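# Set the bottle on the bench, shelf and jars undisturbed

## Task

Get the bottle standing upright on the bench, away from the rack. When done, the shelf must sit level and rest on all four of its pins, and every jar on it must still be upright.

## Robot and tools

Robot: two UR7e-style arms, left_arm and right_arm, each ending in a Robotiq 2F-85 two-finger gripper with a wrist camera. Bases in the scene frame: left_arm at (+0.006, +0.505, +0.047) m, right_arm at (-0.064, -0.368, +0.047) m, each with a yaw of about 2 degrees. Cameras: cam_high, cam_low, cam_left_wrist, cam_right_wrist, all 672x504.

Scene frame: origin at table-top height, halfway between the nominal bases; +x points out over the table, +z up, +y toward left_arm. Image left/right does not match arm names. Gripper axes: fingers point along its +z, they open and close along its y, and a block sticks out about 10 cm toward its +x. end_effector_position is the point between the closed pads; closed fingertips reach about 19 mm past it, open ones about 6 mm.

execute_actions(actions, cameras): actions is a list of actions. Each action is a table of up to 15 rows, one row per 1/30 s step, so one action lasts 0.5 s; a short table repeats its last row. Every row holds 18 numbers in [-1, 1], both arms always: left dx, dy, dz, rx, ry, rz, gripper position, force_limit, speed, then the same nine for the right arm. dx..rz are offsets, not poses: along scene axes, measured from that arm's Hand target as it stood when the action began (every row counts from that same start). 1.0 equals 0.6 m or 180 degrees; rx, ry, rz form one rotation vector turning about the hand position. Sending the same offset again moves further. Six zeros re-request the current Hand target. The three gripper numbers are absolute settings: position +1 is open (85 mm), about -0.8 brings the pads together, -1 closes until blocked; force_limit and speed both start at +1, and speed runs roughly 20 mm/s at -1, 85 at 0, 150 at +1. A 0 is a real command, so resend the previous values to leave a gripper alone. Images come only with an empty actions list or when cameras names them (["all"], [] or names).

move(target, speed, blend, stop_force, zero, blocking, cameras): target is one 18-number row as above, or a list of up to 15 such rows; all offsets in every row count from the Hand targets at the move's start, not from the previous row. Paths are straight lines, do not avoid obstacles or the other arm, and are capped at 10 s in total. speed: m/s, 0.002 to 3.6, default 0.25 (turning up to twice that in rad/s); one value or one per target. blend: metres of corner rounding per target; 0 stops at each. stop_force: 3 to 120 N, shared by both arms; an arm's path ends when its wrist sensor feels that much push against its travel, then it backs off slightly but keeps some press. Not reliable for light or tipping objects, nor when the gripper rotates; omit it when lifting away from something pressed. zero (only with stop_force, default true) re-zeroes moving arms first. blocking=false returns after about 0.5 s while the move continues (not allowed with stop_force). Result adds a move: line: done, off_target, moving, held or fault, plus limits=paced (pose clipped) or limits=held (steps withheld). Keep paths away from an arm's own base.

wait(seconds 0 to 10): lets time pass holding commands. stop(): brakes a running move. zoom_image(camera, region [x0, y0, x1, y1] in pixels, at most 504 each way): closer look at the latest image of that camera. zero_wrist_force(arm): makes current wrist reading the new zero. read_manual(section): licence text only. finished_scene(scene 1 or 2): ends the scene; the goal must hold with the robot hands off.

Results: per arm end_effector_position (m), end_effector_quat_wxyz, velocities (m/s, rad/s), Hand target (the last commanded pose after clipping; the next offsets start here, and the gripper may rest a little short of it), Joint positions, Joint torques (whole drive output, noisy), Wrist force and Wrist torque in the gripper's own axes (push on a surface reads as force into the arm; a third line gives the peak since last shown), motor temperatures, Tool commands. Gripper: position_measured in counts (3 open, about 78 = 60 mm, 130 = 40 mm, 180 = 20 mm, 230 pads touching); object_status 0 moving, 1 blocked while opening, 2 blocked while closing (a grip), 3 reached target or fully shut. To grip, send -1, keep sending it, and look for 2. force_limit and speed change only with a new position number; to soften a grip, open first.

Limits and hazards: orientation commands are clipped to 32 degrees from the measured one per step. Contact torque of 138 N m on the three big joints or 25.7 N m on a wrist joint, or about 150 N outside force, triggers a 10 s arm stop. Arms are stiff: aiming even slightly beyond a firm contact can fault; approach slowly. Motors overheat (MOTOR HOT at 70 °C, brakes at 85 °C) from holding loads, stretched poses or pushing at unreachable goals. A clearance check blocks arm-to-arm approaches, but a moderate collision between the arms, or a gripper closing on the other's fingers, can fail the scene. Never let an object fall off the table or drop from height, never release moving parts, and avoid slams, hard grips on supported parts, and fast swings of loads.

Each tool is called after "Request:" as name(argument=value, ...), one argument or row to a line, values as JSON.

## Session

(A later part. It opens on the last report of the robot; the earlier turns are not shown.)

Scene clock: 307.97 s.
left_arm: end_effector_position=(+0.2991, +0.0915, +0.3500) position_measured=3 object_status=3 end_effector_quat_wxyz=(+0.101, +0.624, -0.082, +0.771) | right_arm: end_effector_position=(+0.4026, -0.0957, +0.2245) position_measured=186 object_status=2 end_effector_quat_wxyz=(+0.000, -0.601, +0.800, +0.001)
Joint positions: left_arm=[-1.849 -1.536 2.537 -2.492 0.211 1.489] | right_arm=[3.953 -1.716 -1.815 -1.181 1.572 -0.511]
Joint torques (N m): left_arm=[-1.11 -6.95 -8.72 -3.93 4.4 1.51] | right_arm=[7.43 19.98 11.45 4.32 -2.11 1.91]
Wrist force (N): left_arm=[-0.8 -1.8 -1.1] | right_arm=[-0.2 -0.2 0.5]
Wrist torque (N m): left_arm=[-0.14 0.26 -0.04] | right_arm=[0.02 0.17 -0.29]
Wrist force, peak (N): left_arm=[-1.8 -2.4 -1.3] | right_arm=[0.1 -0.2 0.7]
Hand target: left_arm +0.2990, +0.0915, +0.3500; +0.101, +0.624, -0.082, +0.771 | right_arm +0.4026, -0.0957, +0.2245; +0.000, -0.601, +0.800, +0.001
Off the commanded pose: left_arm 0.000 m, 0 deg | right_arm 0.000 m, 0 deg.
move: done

Request:
move(
  target=[0,0,-0.2333,0,0,0,0.12,-0.3,-1,0,0,0,0,0,0,-1,-0.4,-1],
  speed=0.15,
  cameras=["cam_left_wrist"],
)

Request:
zoom_image(
  camera="cam_left_wrist",
  region=[80, 160, 400, 400],
)

Request:
zoom_image(
  camera="cam_left_wrist",
  region=[300, 200, 460, 360],
)

Scene clock: 315.90 s.
left_arm: end_effector_position=(+0.2990, +0.0915, +0.2100) position_measured=114 object_status=0 end_effector_quat_wxyz=(+0.101, +0.624, -0.082, +0.771) | right_arm: end_effector_position=(+0.4026, -0.0957, +0.2245) position_measured=186 object_status=2 end_effector_quat_wxyz=(+0.000, -0.601, +0.800, +0.001)
Joint positions: left_arm=[-1.849 -0.95 2.574 -3.119 0.211 1.493] | right_arm=[3.953 -1.716 -1.815 -1.181 1.572 -0.511]
Joint torques (N m): left_arm=[-11.59 -19.12 -10.03 -3.81 3.89 1.52] | right_arm=[7.08 20.27 11.17 4.42 -2.03 1.67]
Wrist force (N): left_arm=[-1.1 -2.3 -1.2] | right_arm=[-0.2 -0.3 0.2]
Wrist torque (N m): left_arm=[-0.18 0.25 -0.03] | right_arm=[0.00 0.17 -0.29]
Wrist force, peak (N): left_arm=[-2.0 -2.5 -1.6] | right_arm=[0.1 -0.7 0.4]
Hand target: left_arm +0.2990, +0.0915, +0.2100; +0.101, +0.624, -0.082, +0.771 | right_arm +0.4026, -0.0957, +0.2245; +0.000, -0.601, +0.800, +0.001
Off the commanded pose: left_arm 0.000 m, 0 deg | right_arm 0.000 m, 0 deg.
move: done
Images, in order (width x height): cam_left_wrist 672x504.

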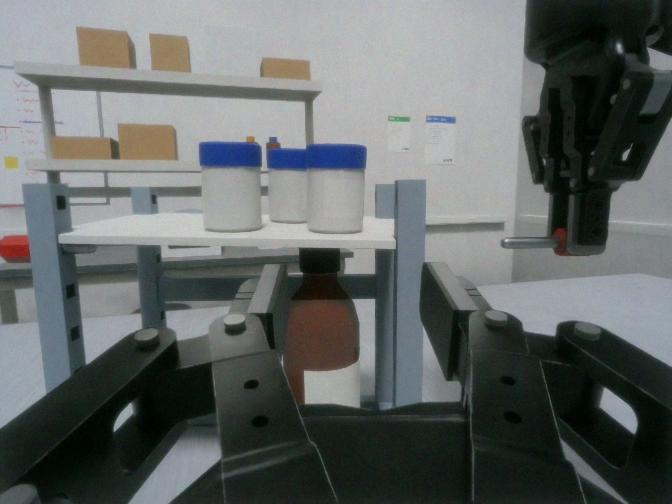

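Scaled by 1.575 from the camera's 672x504 image, which has a finer 960x720 frame.

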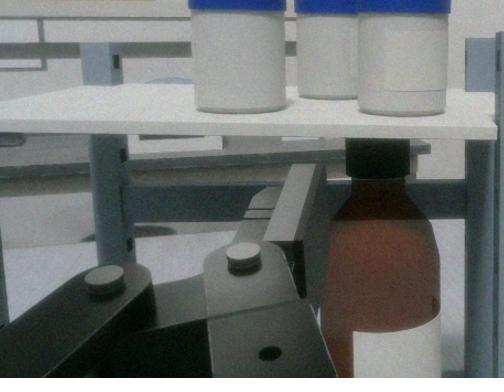

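Scaled by 3.150 from the camera's 672x504 image, which has a finer 960x720 frame.

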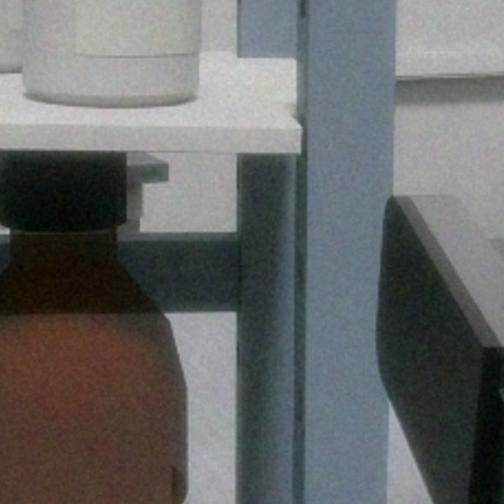

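Request:
zoom_image(
  camera="cam_left_wrist",
  region=[480, 180, 640, 280],
)

Scaled by 3.150 from the camera's 672x504 image, which has a finer 960x720 frame.

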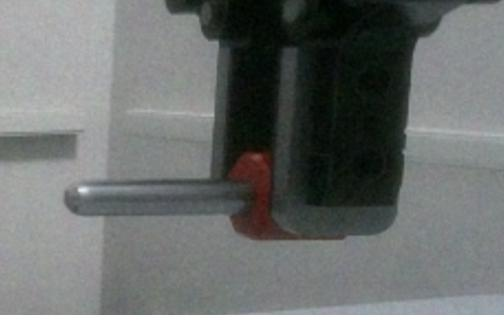

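Request:
move(
  target=[0.1783,0.02,-0.0317,0,0,-0.0722,0.12,-0.3,-1,0,0,0,0,0,0,-1,-0.4,-1],
  speed=0.08,
  cameras=["cam_left_wrist","cam_high"],
)

Request:
zoom_image(
  camera="cam_left_wrist",
  region=[200, 160, 480, 400],
)

Scene clock: 390.23 s.
left_arm: end_effector_position=(+0.4059, +0.1035, +0.1910) position_measured=114 object_status=3 end_effector_quat_wxyz=(+0.188, +0.610, -0.152, +0.754) | right_arm: end_effector_position=(+0.4026, -0.0957, +0.2245) position_measured=186 object_status=2 end_effector_quat_wxyz=(+0.000, -0.601, +0.800, +0.001)
Joint positions: left_arm=[-1.453 -1.195 2.461 -1.61 0.669 0.274] | right_arm=[3.953 -1.716 -1.815 -1.181 1.572 -0.511]
Joint torques (N m): left_arm=[11.12 -35.56 -17.69 -0.74 2.87 -1.52] | right_arm=[7.24 19.63 11.35 4.3 -2.09 1.5]
Wrist force (N): left_arm=[-0.9 -1.8 -2.0] | right_arm=[0.0 -0.1 0.5]
Wrist torque (N m): left_arm=[-0.14 0.21 0.04] | right_arm=[0.03 0.14 -0.29]
Wrist force, peak (N): left_arm=[-1.5 -2.2 -1.6] | right_arm=[-0.1 -0.1 0.9]
Hand target: left_arm +0.4060, +0.1035, +0.1910; +0.188, +0.610, -0.152, +0.754 | right_arm +0.4026, -0.0957, +0.2245; +0.000, -0.601, +0.800, +0.001
Off the commanded pose: left_arm 0.000 m, 0 deg | right_arm 0.000 m, 0 deg.
move: done
Images, in order (width x height): cam_high 672x504, cam_left_wrist 672x504.

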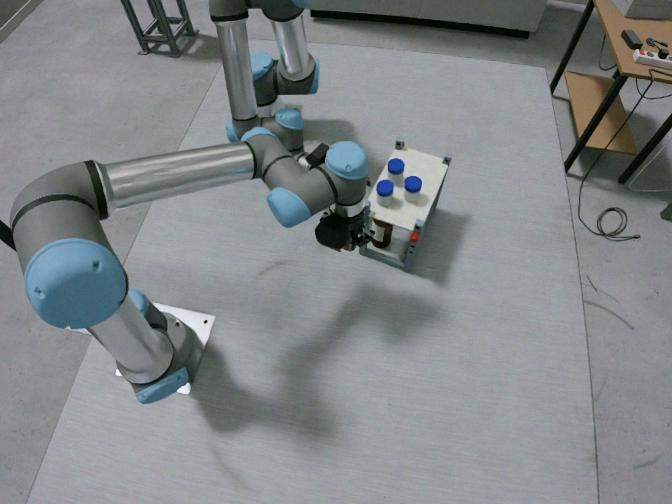

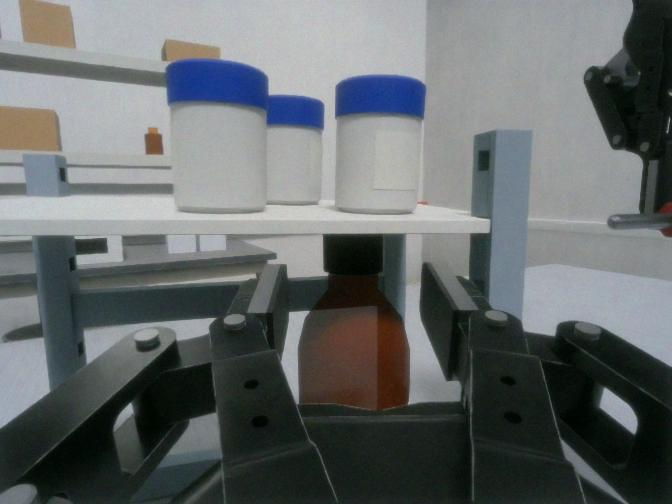

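Scaled by 1.800 from the camera's 672x504 image, which has a finer 960x720 frame.

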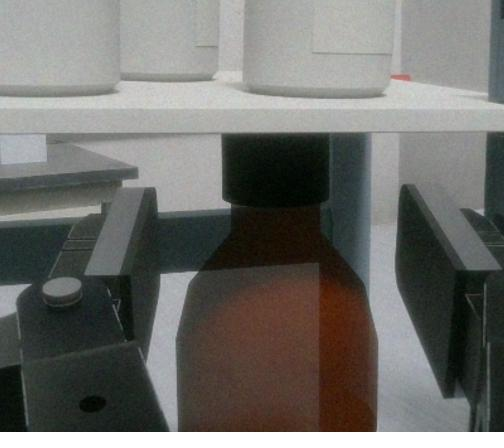

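Request:
move(
  target=[0.0722,-0.0417,0,0,0,0,0.05,-0.3,-1,0,0,0,0,0,0,-1,-0.4,-1],
  speed=0.05,
  cameras=["cam_left_wrist"],
)

Request:
zoom_image(
  camera="cam_left_wrist",
  region=[220, 180, 560, 420],
)

Scene clock: 411.03 s.
left_arm: end_effector_position=(+0.4492, +0.0785, +0.1910) position_measured=123 object_status=3 end_effector_quat_wxyz=(+0.188, +0.610, -0.152, +0.754) | right_arm: end_effector_position=(+0.4026, -0.0957, +0.2245) position_measured=186 object_status=2 end_effector_quat_wxyz=(+0.000, -0.601, +0.800, +0.001)
Joint positions: left_arm=[-1.341 -1.138 2.323 -1.488 0.775 0.22] | right_arm=[3.953 -1.716 -1.815 -1.181 1.572 -0.511]
Joint torques (N m): left_arm=[10.75 -21.85 -20.04 -0.92 2.77 -1.31] | right_arm=[7.28 20.24 12.18 4.29 -1.92 1.57]
Wrist force (N): left_arm=[-1.1 -2.1 -0.9] | right_arm=[-0.1 -0.1 0.1]
Wrist torque (N m): left_arm=[-0.18 0.28 0.02] | right_arm=[0.03 0.16 -0.29]
Wrist force, peak (N): left_arm=[-1.6 -1.4 -2.0] | right_arm=[0.1 -0.1 0.8]
Hand target: left_arm +0.4493, +0.0785, +0.1910; +0.188, +0.610, -0.152, +0.754 | right_arm +0.4026, -0.0957, +0.2245; +0.000, -0.601, +0.800, +0.001
Off the commanded pose: left_arm 0.000 m, 0 deg | right_arm 0.000 m, 0 deg.
move: done
Images, in order (width x height): cam_left_wrist 672x504.

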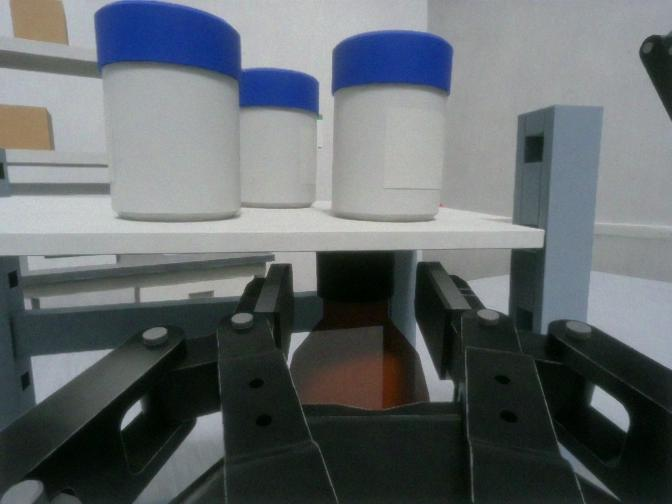

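Scaled by 1.482 from the camera's 672x504 image, which has a finer 960x720 frame.

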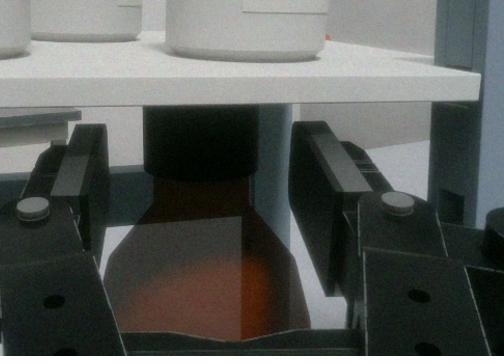

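Request:
move(
  target=[0.0456,-0.0243,0,0,0,0,0.05,-0.3,-1,0,0,0,0,0,0,-1,-0.4,-1],
  speed=0.02,
  stop_force=5,
  cameras=["cam_left_wrist"],
)

Request:
zoom_image(
  camera="cam_left_wrist",
  region=[220, 180, 560, 420],
)

Scene clock: 418.77 s.
left_arm: end_effector_position=(+0.4766, +0.0639, +0.1910) position_measured=123 object_status=3 end_effector_quat_wxyz=(+0.188, +0.610, -0.152, +0.754) | right_arm: end_effector_position=(+0.4026, -0.0957, +0.2245) position_measured=186 object_status=2 end_effector_quat_wxyz=(+0.000, -0.601, +0.800, +0.001)
Joint positions: left_arm=[-1.281 -1.101 2.238 -1.424 0.832 0.196] | right_arm=[3.953 -1.716 -1.815 -1.181 1.572 -0.511]
Joint torques (N m): left_arm=[10.09 -23.51 -20.34 -0.8 2.55 -1.4] | right_arm=[6.91 20.39 11.62 4.15 -2 1.48]
Wrist force (N): left_arm=[-1.0 -1.7 -1.0] | right_arm=[0.0 -0.2 0.4]
Wrist torque (N m): left_arm=[-0.13 0.25 0.02] | right_arm=[0.01 0.15 -0.29]
Wrist force, peak (N): left_arm=[-1.2 -2.2 -1.3] | right_arm=[0.4 -0.1 0.7]
Hand target: left_arm +0.4766, +0.0639, +0.1910; +0.188, +0.610, -0.152, +0.754 | right_arm +0.4026, -0.0957, +0.2245; +0.000, -0.601, +0.800, +0.001
Off the commanded pose: left_arm 0.000 m, 0 deg | right_arm 0.000 m, 0 deg.
move: done
Images, in order (width x height): cam_left_wrist 672x504.

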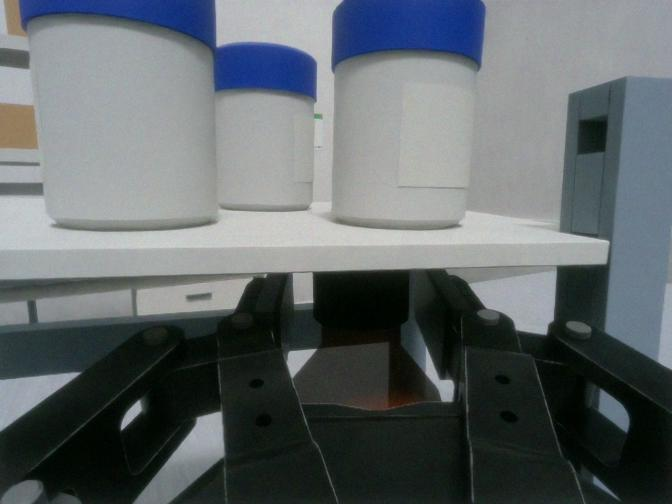

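Scaled by 1.482 from the camera's 672x504 image, which has a finer 960x720 frame.

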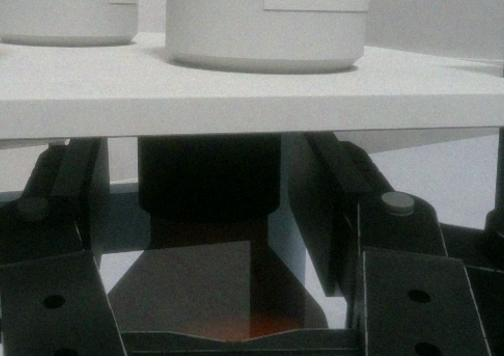

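Request:
move(
  target=[-0.0008,-0.0015,0,0,0,0,0.05,-0.3,-1,0,0,0,0,0,0,-1,-0.4,-1],
  speed=0.01,
)

Request:
move(
  target=[0,0,0,0,0,0,-1,-0.3,-1,0,0,0,0,0,0,-1,-0.4,-1],
  speed=0.01,
  cameras=["cam_left_wrist"],
)

Request:
zoom_image(
  camera="cam_left_wrist",
  region=[220, 180, 560, 420],
)

Scene clock: 427.10 s.
left_arm: end_effector_position=(+0.4762, +0.0630, +0.1910) position_measured=123 object_status=3 end_effector_quat_wxyz=(+0.188, +0.610, -0.152, +0.754) | right_arm: end_effector_position=(+0.4026, -0.0957, +0.2245) position_measured=186 object_status=2 end_effector_quat_wxyz=(+0.000, -0.601, +0.800, +0.001)
Joint positions: left_arm=[-1.283 -1.1 2.237 -1.424 0.83 0.197] | right_arm=[3.953 -1.716 -1.815 -1.181 1.572 -0.511]
Joint torques (N m): left_arm=[-12.18 -23.25 -20.72 -0.78 -1.24 1.43] | right_arm=[7.27 20.03 11 4.29 -2.11 1.41]
Wrist force (N): left_arm=[-1.1 -1.9 -1.5] | right_arm=[0.0 -0.3 0.3]
Wrist torque (N m): left_arm=[-0.15 0.26 -0.03] | right_arm=[0.00 0.15 -0.29]
Wrist force, peak (N): left_arm=[-1.0 -2.0 -1.4] | right_arm=[0.1 -0.4 0.6]
Hand target: left_arm +0.4762, +0.0630, +0.1910; +0.188, +0.610, -0.152, +0.754 | right_arm +0.4026, -0.0957, +0.2245; +0.000, -0.601, +0.800, +0.001
Off the commanded pose: left_arm 0.000 m, 0 deg | right_arm 0.000 m, 0 deg.
move: done

Scene clock: 428.03 s.
left_arm: end_effector_position=(+0.4762, +0.0630, +0.1910) position_measured=154 object_status=0 end_effector_quat_wxyz=(+0.188, +0.610, -0.152, +0.754) | right_arm: end_effector_position=(+0.4026, -0.0957, +0.2245) position_measured=186 object_status=2 end_effector_quat_wxyz=(+0.000, -0.601, +0.800, +0.001)
Joint positions: left_arm=[-1.283 -1.1 2.237 -1.424 0.83 0.197] | right_arm=[3.953 -1.716 -1.815 -1.181 1.572 -0.511]
Joint torques (N m): left_arm=[-10.4 -24.48 -19.14 -0.91 -1.09 1.49] | right_arm=[7.46 19.84 11.72 4.26 -2.05 1.48]
Wrist force (N): left_arm=[-0.8 -0.9 -1.4] | right_arm=[-0.3 -0.2 0.3]
Wrist torque (N m): left_arm=[-0.12 0.25 -0.08] | right_arm=[0.02 0.19 -0.29]
Wrist force, peak (N): left_arm=[-1.0 -2.1 -1.1] | right_arm=[0.1 -0.1 0.7]
Hand target: left_arm +0.4762, +0.0630, +0.1910; +0.188, +0.610, -0.152, +0.754 | right_arm +0.4026, -0.0957, +0.2245; +0.000, -0.601, +0.800, +0.001
Off the commanded pose: left_arm 0.000 m, 0 deg | right_arm 0.000 m, 0 deg.
move: done
Images, in order (width x height): cam_left_wrist 672x504.

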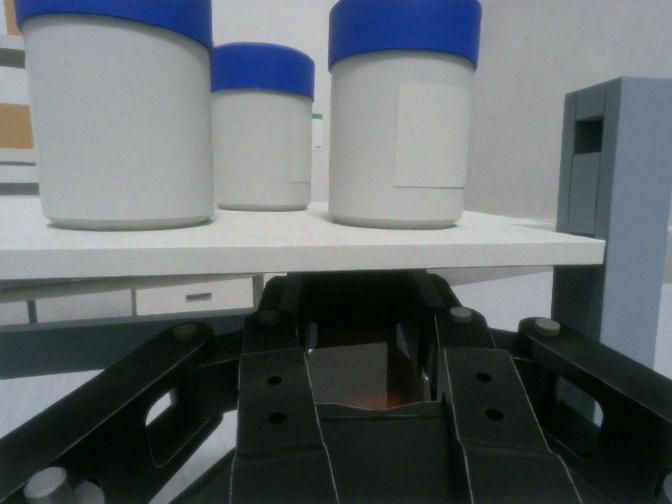

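Scaled by 1.482 from the camera's 672x504 image, which has a finer 960x720 frame.

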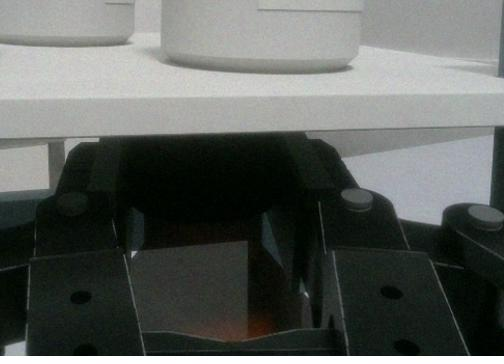

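Request:
execute_actions(
  actions=[
    [[0,0,0,0,0,0,-1,-0.3,-1,0,0,0,0,0,0,-1,-0.4,-1]],
  ],
  cameras=["all"],
)

Scene clock: 445.27 s.
left_arm: end_effector_position=(+0.4762, +0.0630, +0.1910) position_measured=154 object_status=2 end_effector_quat_wxyz=(+0.188, +0.610, -0.152, +0.754) | right_arm: end_effector_position=(+0.4026, -0.0957, +0.2245) position_measured=186 object_status=2 end_effector_quat_wxyz=(+0.000, -0.601, +0.800, +0.001)
Joint positions: left_arm=[-1.283 -1.1 2.237 -1.424 0.83 0.197] | right_arm=[3.953 -1.716 -1.815 -1.181 1.572 -0.511]
Joint torques (N m): left_arm=[1.18 -26.3 -9.14 -1.62 -1.1 1.64] | right_arm=[7.45 20 11.65 4.21 -1.99 1.27]
Wrist force (N): left_arm=[-1.6 -1.0 -1.5] | right_arm=[-0.1 -0.2 0.3]
Wrist torque (N m): left_arm=[-0.14 0.25 -0.08] | right_arm=[0.01 0.16 -0.29]
Wrist force, peak (N): left_arm=[-1.7 -1.3 -1.8] | right_arm=[-0.1 -0.3 0.7]
Hand target: left_arm +0.4762, +0.0630, +0.1910; +0.188, +0.610, -0.152, +0.754 | right_arm +0.4026, -0.0957, +0.2245; +0.000, -0.601, +0.800, +0.001
Off the commanded pose: left_arm 0.000 m, 0 deg | right_arm 0.000 m, 0 deg.

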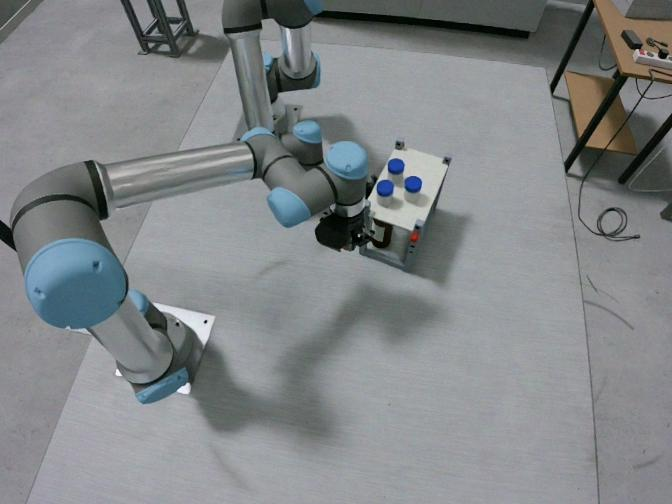

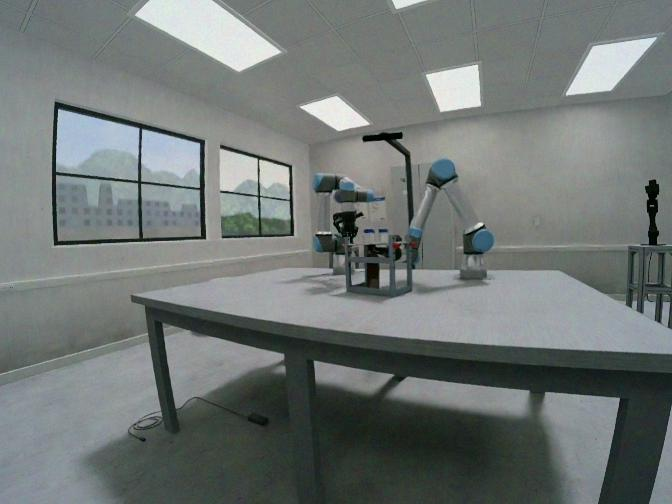

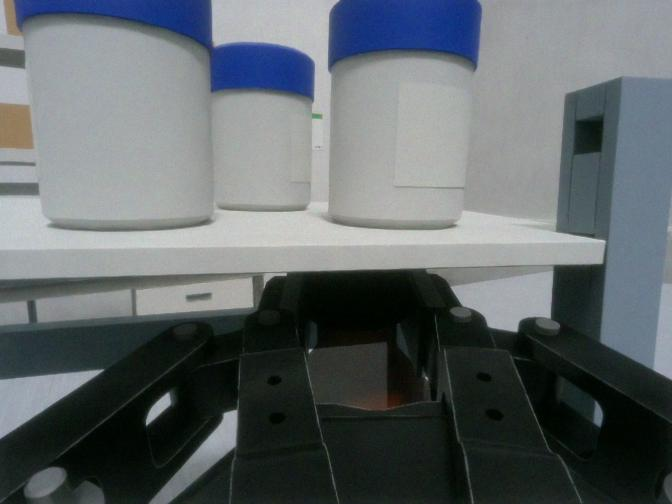

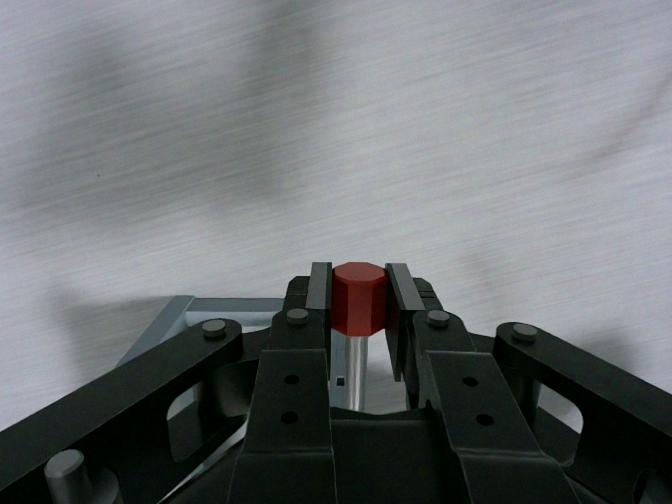

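Request:
move(
  target=[0,0,0.014,0,0,0,-1,-0.3,-1,0,0,0,0,0,0,-1,-0.4,-1],
  speed=0.01,
  cameras=["cam_left_wrist"],
)

Request:
zoom_image(
  camera="cam_left_wrist",
  region=[480, 60, 672, 300],
)

Scene clock: 449.53 s.
left_arm: end_effector_position=(+0.4762, +0.0630, +0.1993) position_measured=154 object_status=2 end_effector_quat_wxyz=(+0.188, +0.610, -0.152, +0.754) | right_arm: end_effector_position=(+0.4026, -0.0957, +0.2245) position_measured=186 object_status=2 end_effector_quat_wxyz=(+0.000, -0.601, +0.800, +0.001)
Joint positions: left_arm=[-1.283 -1.123 2.235 -1.399 0.83 0.197] | right_arm=[3.953 -1.716 -1.815 -1.181 1.572 -0.511]
Joint torques (N m): left_arm=[7.07 -47.59 -23.92 -2.27 1.83 0.98] | right_arm=[7.49 20.43 11.46 4.36 -1.98 1.45]
Wrist force (N): left_arm=[-9.3 -1.5 -3.0] | right_arm=[0.2 0.1 0.4]
Wrist torque (N m): left_arm=[-0.13 0.18 -0.08] | right_arm=[0.05 0.12 -0.29]
Wrist force, peak (N): left_arm=[-9.4 -1.8 -3.2] | right_arm=[-0.1 -0.4 0.6]
Hand target: left_arm +0.4762, +0.0630, +0.1994; +0.188, +0.610, -0.152, +0.754 | right_arm +0.4026, -0.0957, +0.2245; +0.000, -0.601, +0.800, +0.001
Off the commanded pose: left_arm 0.000 m, 0 deg | right_arm 0.000 m, 0 deg.
move: done
Images, in order (width x height): cam_left_wrist 672x504.

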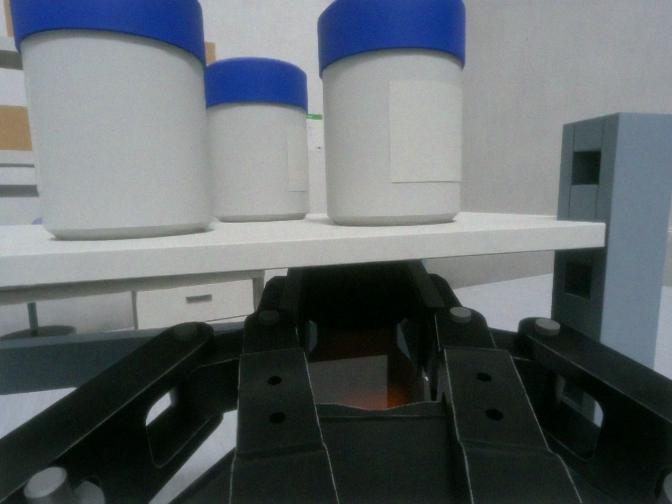

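Scaled by 2.100 from the camera's 672x504 image, which has a finer 960x720 frame.

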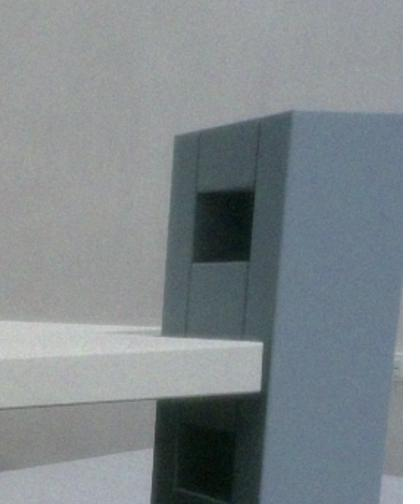

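Request:
move(
  target=[0,0,0,0,0,0,-1,-0.3,-1,0.01828,0.04675,0,0,0,0,-1,-0.4,-1],
  speed=0.025,
  stop_force=6,
  cameras=["cam_left_wrist", "cam_right_wrist"],
)

Request:
zoom_image(
  camera="cam_right_wrist",
  region=[290, 230, 430, 420],
)

Request:
zoom_image(
  camera="cam_left_wrist",
  region=[480, 60, 672, 300],
)

Scene clock: 460.23 s.
left_arm: end_effector_position=(+0.4762, +0.0630, +0.1994) position_measured=154 object_status=2 end_effector_quat_wxyz=(+0.188, +0.610, -0.152, +0.754) | right_arm: end_effector_position=(+0.4136, -0.0676, +0.2245) position_measured=186 object_status=2 end_effector_quat_wxyz=(+0.000, -0.601, +0.800, +0.001)
Joint positions: left_arm=[-1.283 -1.123 2.235 -1.399 0.83 0.197] | right_arm=[3.975 -1.771 -1.749 -1.192 1.572 -0.489]
Joint torques (N m): left_arm=[4 -47.02 -24.39 -2.36 2.34 -1.2] | right_arm=[7.13 21.9 39.27 0.89 -2.16 1.98]
Wrist force (N): left_arm=[-8.6 -1.7 -2.7] | right_arm=[0.1 -0.2 0.4]
Wrist torque (N m): left_arm=[-0.13 0.20 -0.08] | right_arm=[0.01 0.14 -0.29]
Wrist force, peak (N): left_arm=[-9.7 -1.7 -3.2] | right_arm=[0.7 0.1 0.4]
Hand target: left_arm +0.4762, +0.0630, +0.1994; +0.188, +0.610, -0.152, +0.754 | right_arm +0.4136, -0.0676, +0.2245; +0.000, -0.601, +0.800, +0.001
Off the commanded pose: left_arm 0.000 m, 0 deg | right_arm 0.000 m, 0 deg.
move: done
Images, in order (width x height): cam_left_wrist 672x504, cam_right_wrist 672x504.

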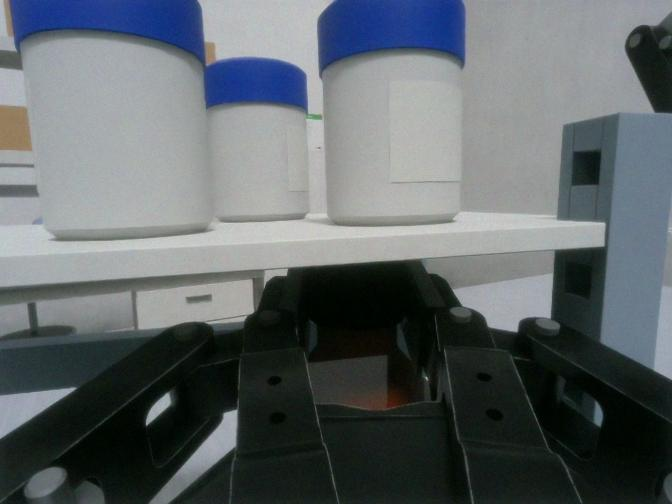

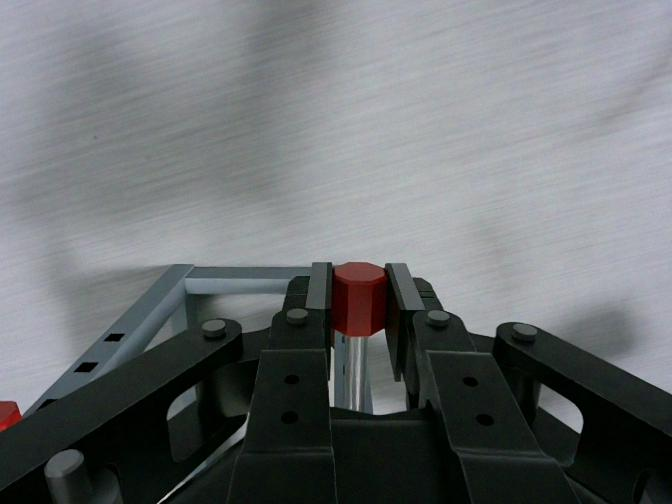

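Scaled by 2.653 from the camera's 672x504 image, which has a finer 960x720 frame.

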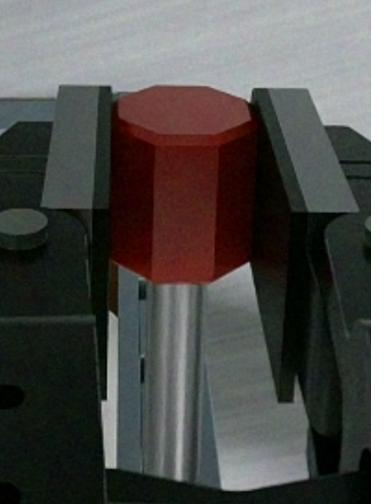

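Scaled by 2.100 from the camera's 672x504 image, which has a finer 960x720 frame.

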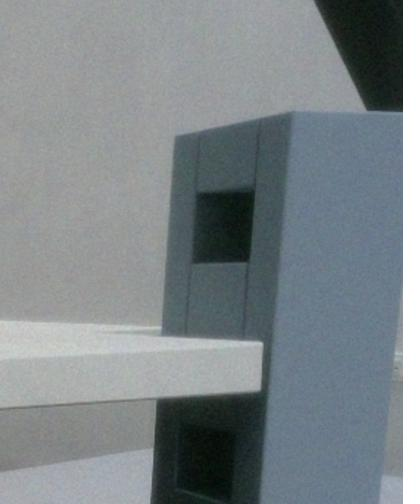

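Request:
zoom_image(
  camera="cam_right_wrist",
  region=[322, 330, 382, 420],
)

Scaled by 5.600 from the camera's 672x504 image, which has a finer 960x720 frame.

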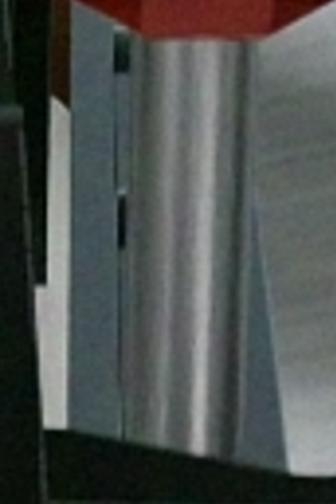

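Request:
zoom_image(
  camera="cam_right_wrist",
  region=[170, 250, 320, 310],
)

Scaled by 3.360 from the camera's 672x504 image, which has a finer 960x720 frame.

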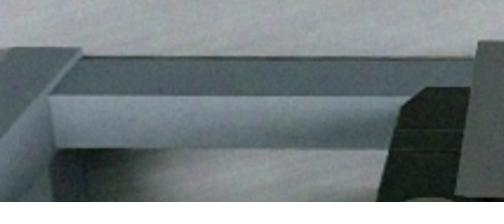

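Request:
move(
  target=[0,0,0,0,0,0,-1,-0.3,-1,0.00538,0.02273,0,0,0,0,-1,-0.4,-1],
  speed=0.02,
  stop_force=4,
  cameras=["cam_right_wrist"],
)

Request:
zoom_image(
  camera="cam_right_wrist",
  region=[322, 330, 382, 420],
)

Scene clock: 519.63 s.
left_arm: end_effector_position=(+0.4762, +0.0630, +0.1994) position_measured=154 object_status=2 end_effector_quat_wxyz=(+0.188, +0.610, -0.152, +0.754) | right_arm: end_effector_position=(+0.4168, -0.0540, +0.2245) position_measured=186 object_status=2 end_effector_quat_wxyz=(+0.000, -0.601, +0.800, +0.001)
Joint positions: left_arm=[-1.283 -1.123 2.235 -1.399 0.83 0.197] | right_arm=[3.988 -1.794 -1.72 -1.197 1.572 -0.476]
Joint torques (N m): left_arm=[0.64 -46.65 -23.67 -2.48 2.25 -1.17] | right_arm=[6.78 23.16 38.22 0.59 -2.06 1.9]
Wrist force (N): left_arm=[-8.6 -1.9 -2.7] | right_arm=[0.0 -0.2 0.1]
Wrist torque (N m): left_arm=[-0.15 0.18 -0.09] | right_arm=[0.01 0.15 -0.28]
Wrist force, peak (N): left_arm=[-9.6 -1.7 -3.1] | right_arm=[0.2 -0.4 0.5]
Hand target: left_arm +0.4762, +0.0630, +0.1994; +0.188, +0.610, -0.152, +0.754 | right_arm +0.4168, -0.0540, +0.2245; +0.000, -0.601, +0.800, +0.001
Off the commanded pose: left_arm 0.000 m, 0 deg | right_arm 0.000 m, 0 deg.
move: done
Images, in order (width x height): cam_right_wrist 672x504.

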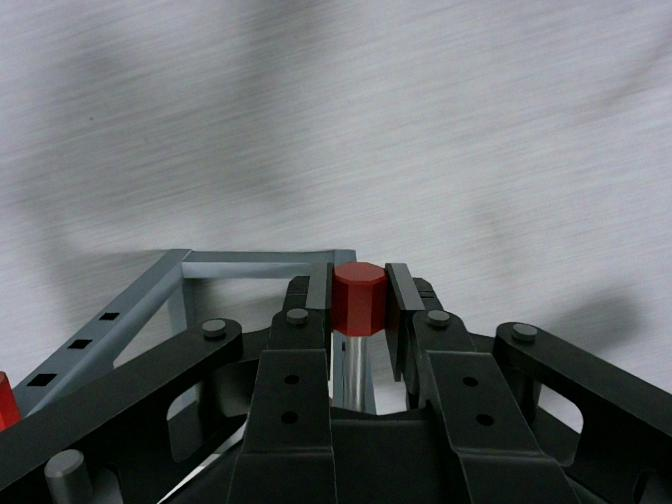

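Scaled by 5.600 from the camera's 672x504 image, which has a finer 960x720 frame.

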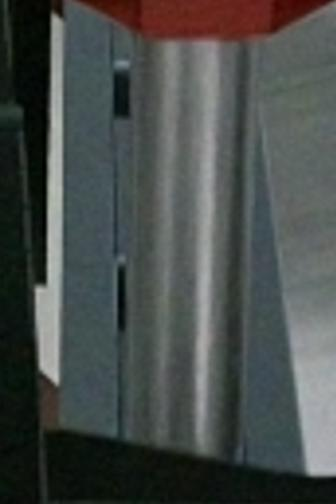

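Request:
move(
  target=[0,0,0,0,0,0,-1,-0.3,-1,0.00555,0.02268,0,0,0,0,-1,-0.4,-1],
  speed=0.012,
  stop_force=4,
  cameras=["cam_right_wrist","cam_left_wrist"],
)

Request:
zoom_image(
  camera="cam_right_wrist",
  region=[322, 330, 382, 420],
)

Scene clock: 531.23 s.
left_arm: end_effector_position=(+0.4762, +0.0630, +0.1994) position_measured=154 object_status=2 end_effector_quat_wxyz=(+0.188, +0.610, -0.152, +0.754) | right_arm: end_effector_position=(+0.4201, -0.0404, +0.2245) position_measured=186 object_status=2 end_effector_quat_wxyz=(+0.000, -0.601, +0.800, +0.001)
Joint positions: left_arm=[-1.283 -1.123 2.235 -1.399 0.83 0.197] | right_arm=[4 -1.818 -1.691 -1.204 1.572 -0.463]
Joint torques (N m): left_arm=[-2.96 -46.28 -24.5 -2.44 2.15 -1.26] | right_arm=[7.62 23.4 39.92 0.81 -2.08 2.09]
Wrist force (N): left_arm=[-8.3 -1.8 -2.5] | right_arm=[0.1 -0.4 0.2]
Wrist torque (N m): left_arm=[-0.13 0.21 -0.09] | right_arm=[-0.01 0.15 -0.28]
Wrist force, peak (N): left_arm=[-9.6 -2.0 -3.2] | right_arm=[0.2 -0.4 0.6]
Hand target: left_arm +0.4762, +0.0630, +0.1994; +0.188, +0.610, -0.152, +0.754 | right_arm +0.4201, -0.0404, +0.2245; +0.000, -0.601, +0.800, +0.001
Off the commanded pose: left_arm 0.000 m, 0 deg | right_arm 0.000 m, 0 deg.
move: done
Images, in order (width x height): cam_left_wrist 672x504, cam_right_wrist 672x504.

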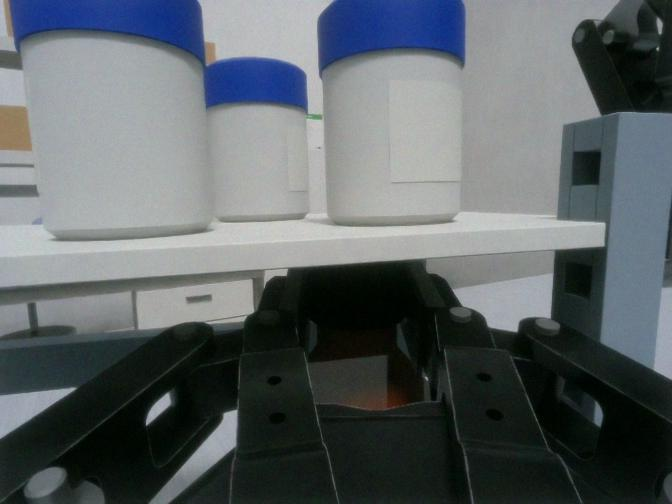

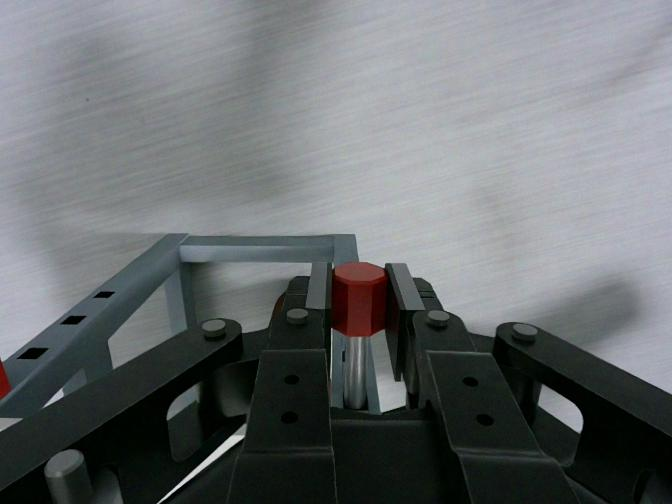

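Scaled by 5.600 from the camera's 672x504 image, which has a finer 960x720 frame.

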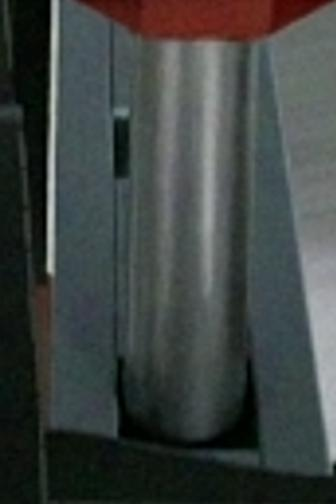

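Request:
move(
  target=[0,0,0,0,0,0,-1,-0.3,-1,0.00558,0.0192,0,0,0,0,-1,-0.4,-1],
  speed=0.012,
  stop_force=4,
  cameras=["cam_right_wrist","cam_left_wrist"],
)

Request:
zoom_image(
  camera="cam_right_wrist",
  region=[322, 330, 382, 420],
)

Request:
zoom_image(
  camera="cam_left_wrist",
  region=[550, 230, 620, 320],
)

Scene clock: 537.63 s.
left_arm: end_effector_position=(+0.4762, +0.0630, +0.1994) position_measured=154 object_status=2 end_effector_quat_wxyz=(+0.188, +0.610, -0.152, +0.754) | right_arm: end_effector_position=(+0.4235, -0.0288, +0.2245) position_measured=186 object_status=2 end_effector_quat_wxyz=(+0.000, -0.601, +0.800, +0.001)
Joint positions: left_arm=[-1.283 -1.123 2.235 -1.399 0.83 0.197] | right_arm=[4.01 -1.839 -1.663 -1.21 1.572 -0.454]
Joint torques (N m): left_arm=[-5.99 -46.87 -23.99 -2.45 2.35 -1.15] | right_arm=[7 24.72 38.05 0.8 -2.01 2.01]
Wrist force (N): left_arm=[-8.1 -1.8 -2.7] | right_arm=[-0.1 -0.3 0.2]
Wrist torque (N m): left_arm=[-0.13 0.18 -0.09] | right_arm=[0.00 0.19 -0.29]
Wrist force, peak (N): left_arm=[-9.8 -1.9 -3.2] | right_arm=[0.2 -0.5 0.6]
Hand target: left_arm +0.4762, +0.0630, +0.1994; +0.188, +0.610, -0.152, +0.754 | right_arm +0.4235, -0.0288, +0.2245; +0.000, -0.601, +0.800, +0.001
Off the commanded pose: left_arm 0.000 m, 0 deg | right_arm 0.000 m, 0 deg.
move: done
Images, in order (width x height): cam_left_wrist 672x504, cam_right_wrist 672x504.

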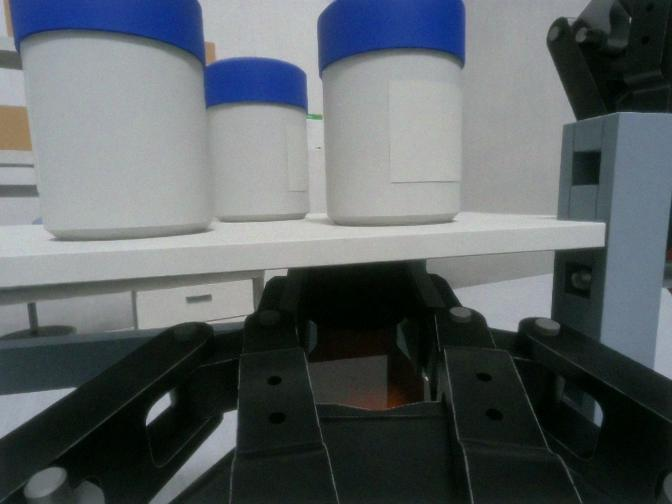

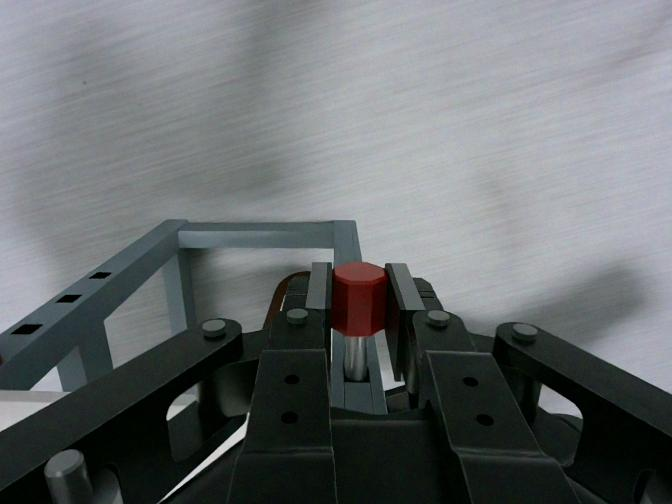

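Scaled by 5.600 from the camera's 672x504 image, which has a finer 960x720 frame.

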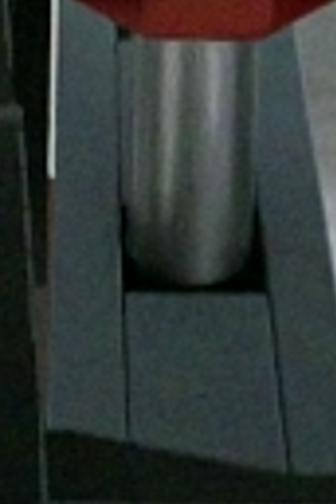

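Scaled by 5.600 from the camera's 672x504 image, which has a finer 960x720 frame.

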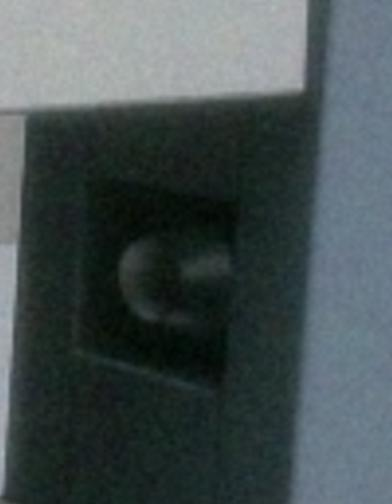

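Request:
move(
  target=[0,0,0,0,0,0,-1,-0.3,-1,0.00838,0.0288,0,0,0,0,-1,-0.4,-1],
  speed=0.012,
  stop_force=4,
  cameras=["cam_right_wrist","cam_left_wrist"],
)

Request:
zoom_image(
  camera="cam_right_wrist",
  region=[322, 330, 382, 420],
)

Request:
zoom_image(
  camera="cam_left_wrist",
  region=[520, 210, 620, 320],
)

Scene clock: 544.20 s.
left_arm: end_effector_position=(+0.4762, +0.0630, +0.1994) position_measured=154 object_status=2 end_effector_quat_wxyz=(+0.188, +0.610, -0.152, +0.754) | right_arm: end_effector_position=(+0.4285, -0.0116, +0.2245) position_measured=186 object_status=2 end_effector_quat_wxyz=(+0.000, -0.601, +0.800, +0.001)
Joint positions: left_arm=[-1.283 -1.123 2.235 -1.399 0.83 0.197] | right_arm=[4.023 -1.871 -1.621 -1.22 1.572 -0.441]
Joint torques (N m): left_arm=[-10.27 -46.65 -23.96 -2.58 2.29 -1.23] | right_arm=[7.27 26.44 38.43 0.83 -2.22 2.1]
Wrist force (N): left_arm=[-8.6 -1.6 -2.8] | right_arm=[0.0 -0.2 0.2]
Wrist torque (N m): left_arm=[-0.10 0.18 -0.09] | right_arm=[0.02 0.15 -0.28]
Wrist force, peak (N): left_arm=[-9.6 -1.9 -3.1] | right_arm=[0.2 -0.2 0.9]
Hand target: left_arm +0.4762, +0.0630, +0.1994; +0.188, +0.610, -0.152, +0.754 | right_arm +0.4285, -0.0116, +0.2245; +0.000, -0.601, +0.800, +0.001
Off the commanded pose: left_arm 0.000 m, 0 deg | right_arm 0.000 m, 0 deg.
move: done
Images, in order (width x height): cam_left_wrist 672x504, cam_right_wrist 672x504.

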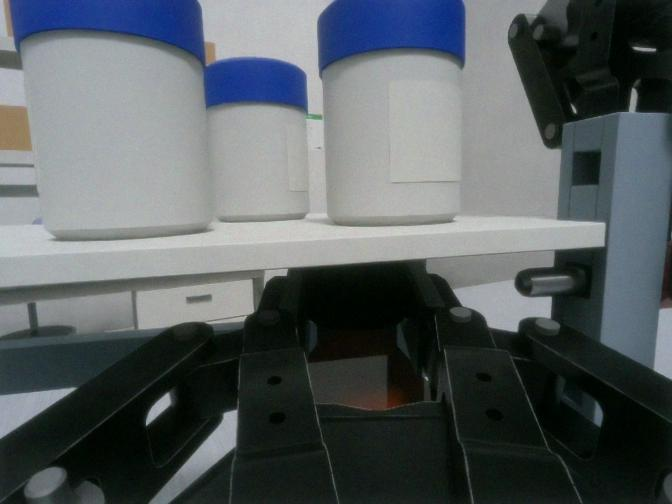

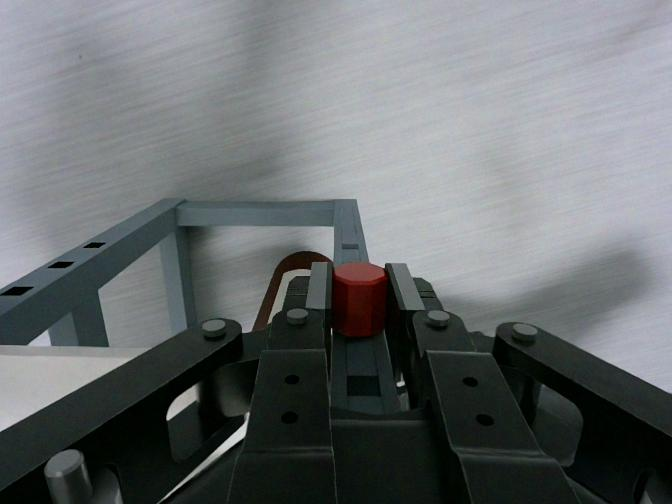

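Scaled by 5.600 from the camera's 672x504 image, which has a finer 960x720 frame.

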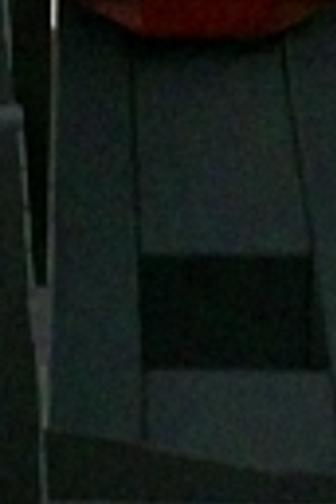

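Scaled by 4.582 from the camera's 672x504 image, which has a finer 960x720 frame.

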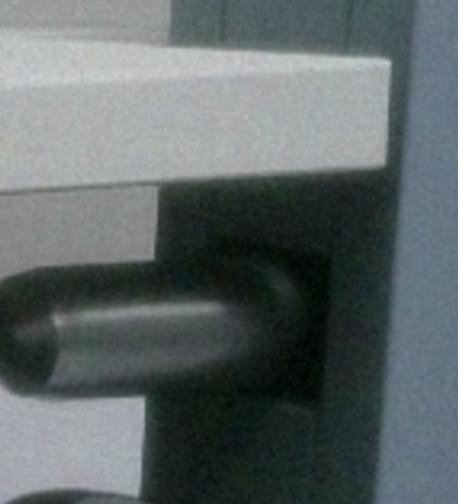

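Request:
move(
  target=[0,0,0,0,0,0,-1,-0.3,-1,0.00558,0.0192,0,0,0,0,-1,-0.4,-1],
  speed=0.008,
  stop_force=4,
  cameras=["cam_right_wrist","cam_left_wrist"],
)

Request:
zoom_image(
  camera="cam_left_wrist",
  region=[480, 200, 620, 340],
)

Scene clock: 548.43 s.
left_arm: end_effector_position=(+0.4762, +0.0630, +0.1994) position_measured=154 object_status=2 end_effector_quat_wxyz=(+0.188, +0.610, -0.152, +0.754) | right_arm: end_effector_position=(+0.4290, -0.0098, +0.2245) position_measured=186 object_status=2 end_effector_quat_wxyz=(+0.000, -0.601, +0.800, +0.001)
Joint positions: left_arm=[-1.283 -1.123 2.235 -1.399 0.83 0.197] | right_arm=[4.024 -1.874 -1.617 -1.221 1.572 -0.44]
Joint torques (N m): left_arm=[-11.11 -46.88 -23.05 -2.57 2.3 -1.24] | right_arm=[-5.94 47.18 12.92 3.45 2.55 -1.16]
Wrist force (N): left_arm=[-7.8 -1.7 -2.7] | right_arm=[2.9 -0.9 0.1]
Wrist torque (N m): left_arm=[-0.12 0.16 -0.08] | right_arm=[0.04 0.11 -0.29]
Wrist force, peak (N): left_arm=[-9.6 -1.9 -3.2] | right_arm=[13.4 0.8 -3.6]
Hand target: left_arm +0.4762, +0.0630, +0.1994; +0.188, +0.610, -0.152, +0.754 | right_arm +0.4290, -0.0098, +0.2245; +0.000, -0.601, +0.800, +0.001 (not the last commanded pose)
Off the commanded pose: left_arm 0.000 m, 0 deg | right_arm 0.010 m, 0 deg.
move: contact (right_arm)
Images, in order (width x height): cam_left_wrist 672x504, cam_right_wrist 672x504.

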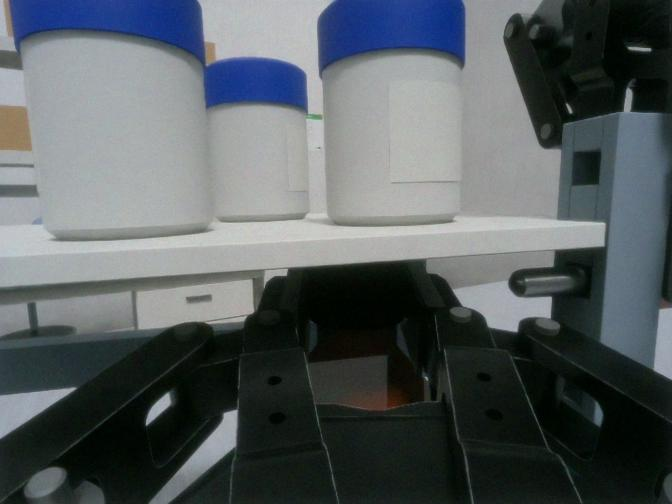

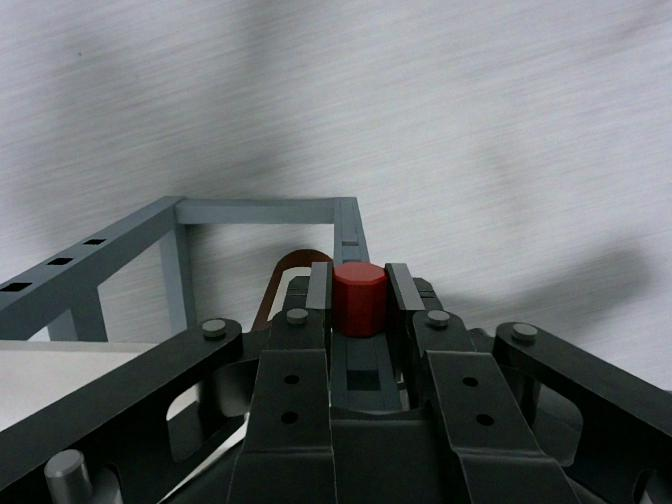

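Scaled by 3.600 from the camera's 672x504 image, which has a finer 960x720 frame.

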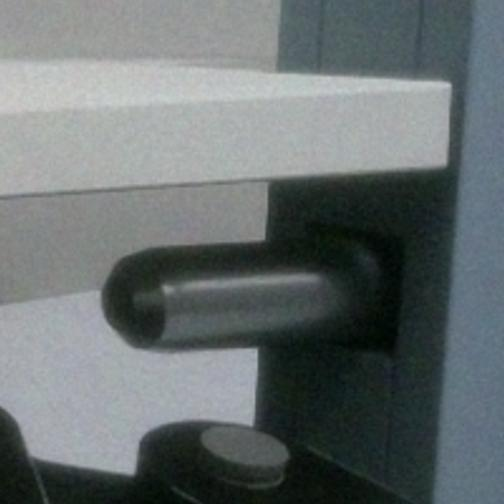

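Request:
zoom_image(
  camera="cam_right_wrist",
  region=[320, 300, 410, 420],
)

Scaled by 4.200 from the camera's 672x504 image, which has a finer 960x720 frame.

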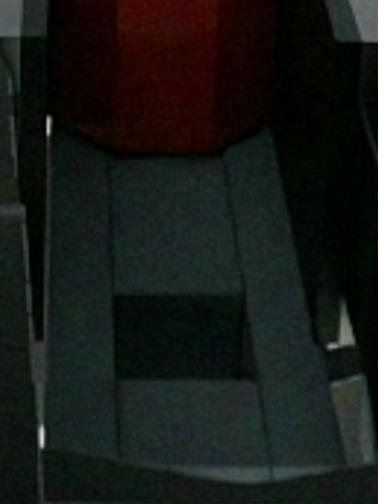

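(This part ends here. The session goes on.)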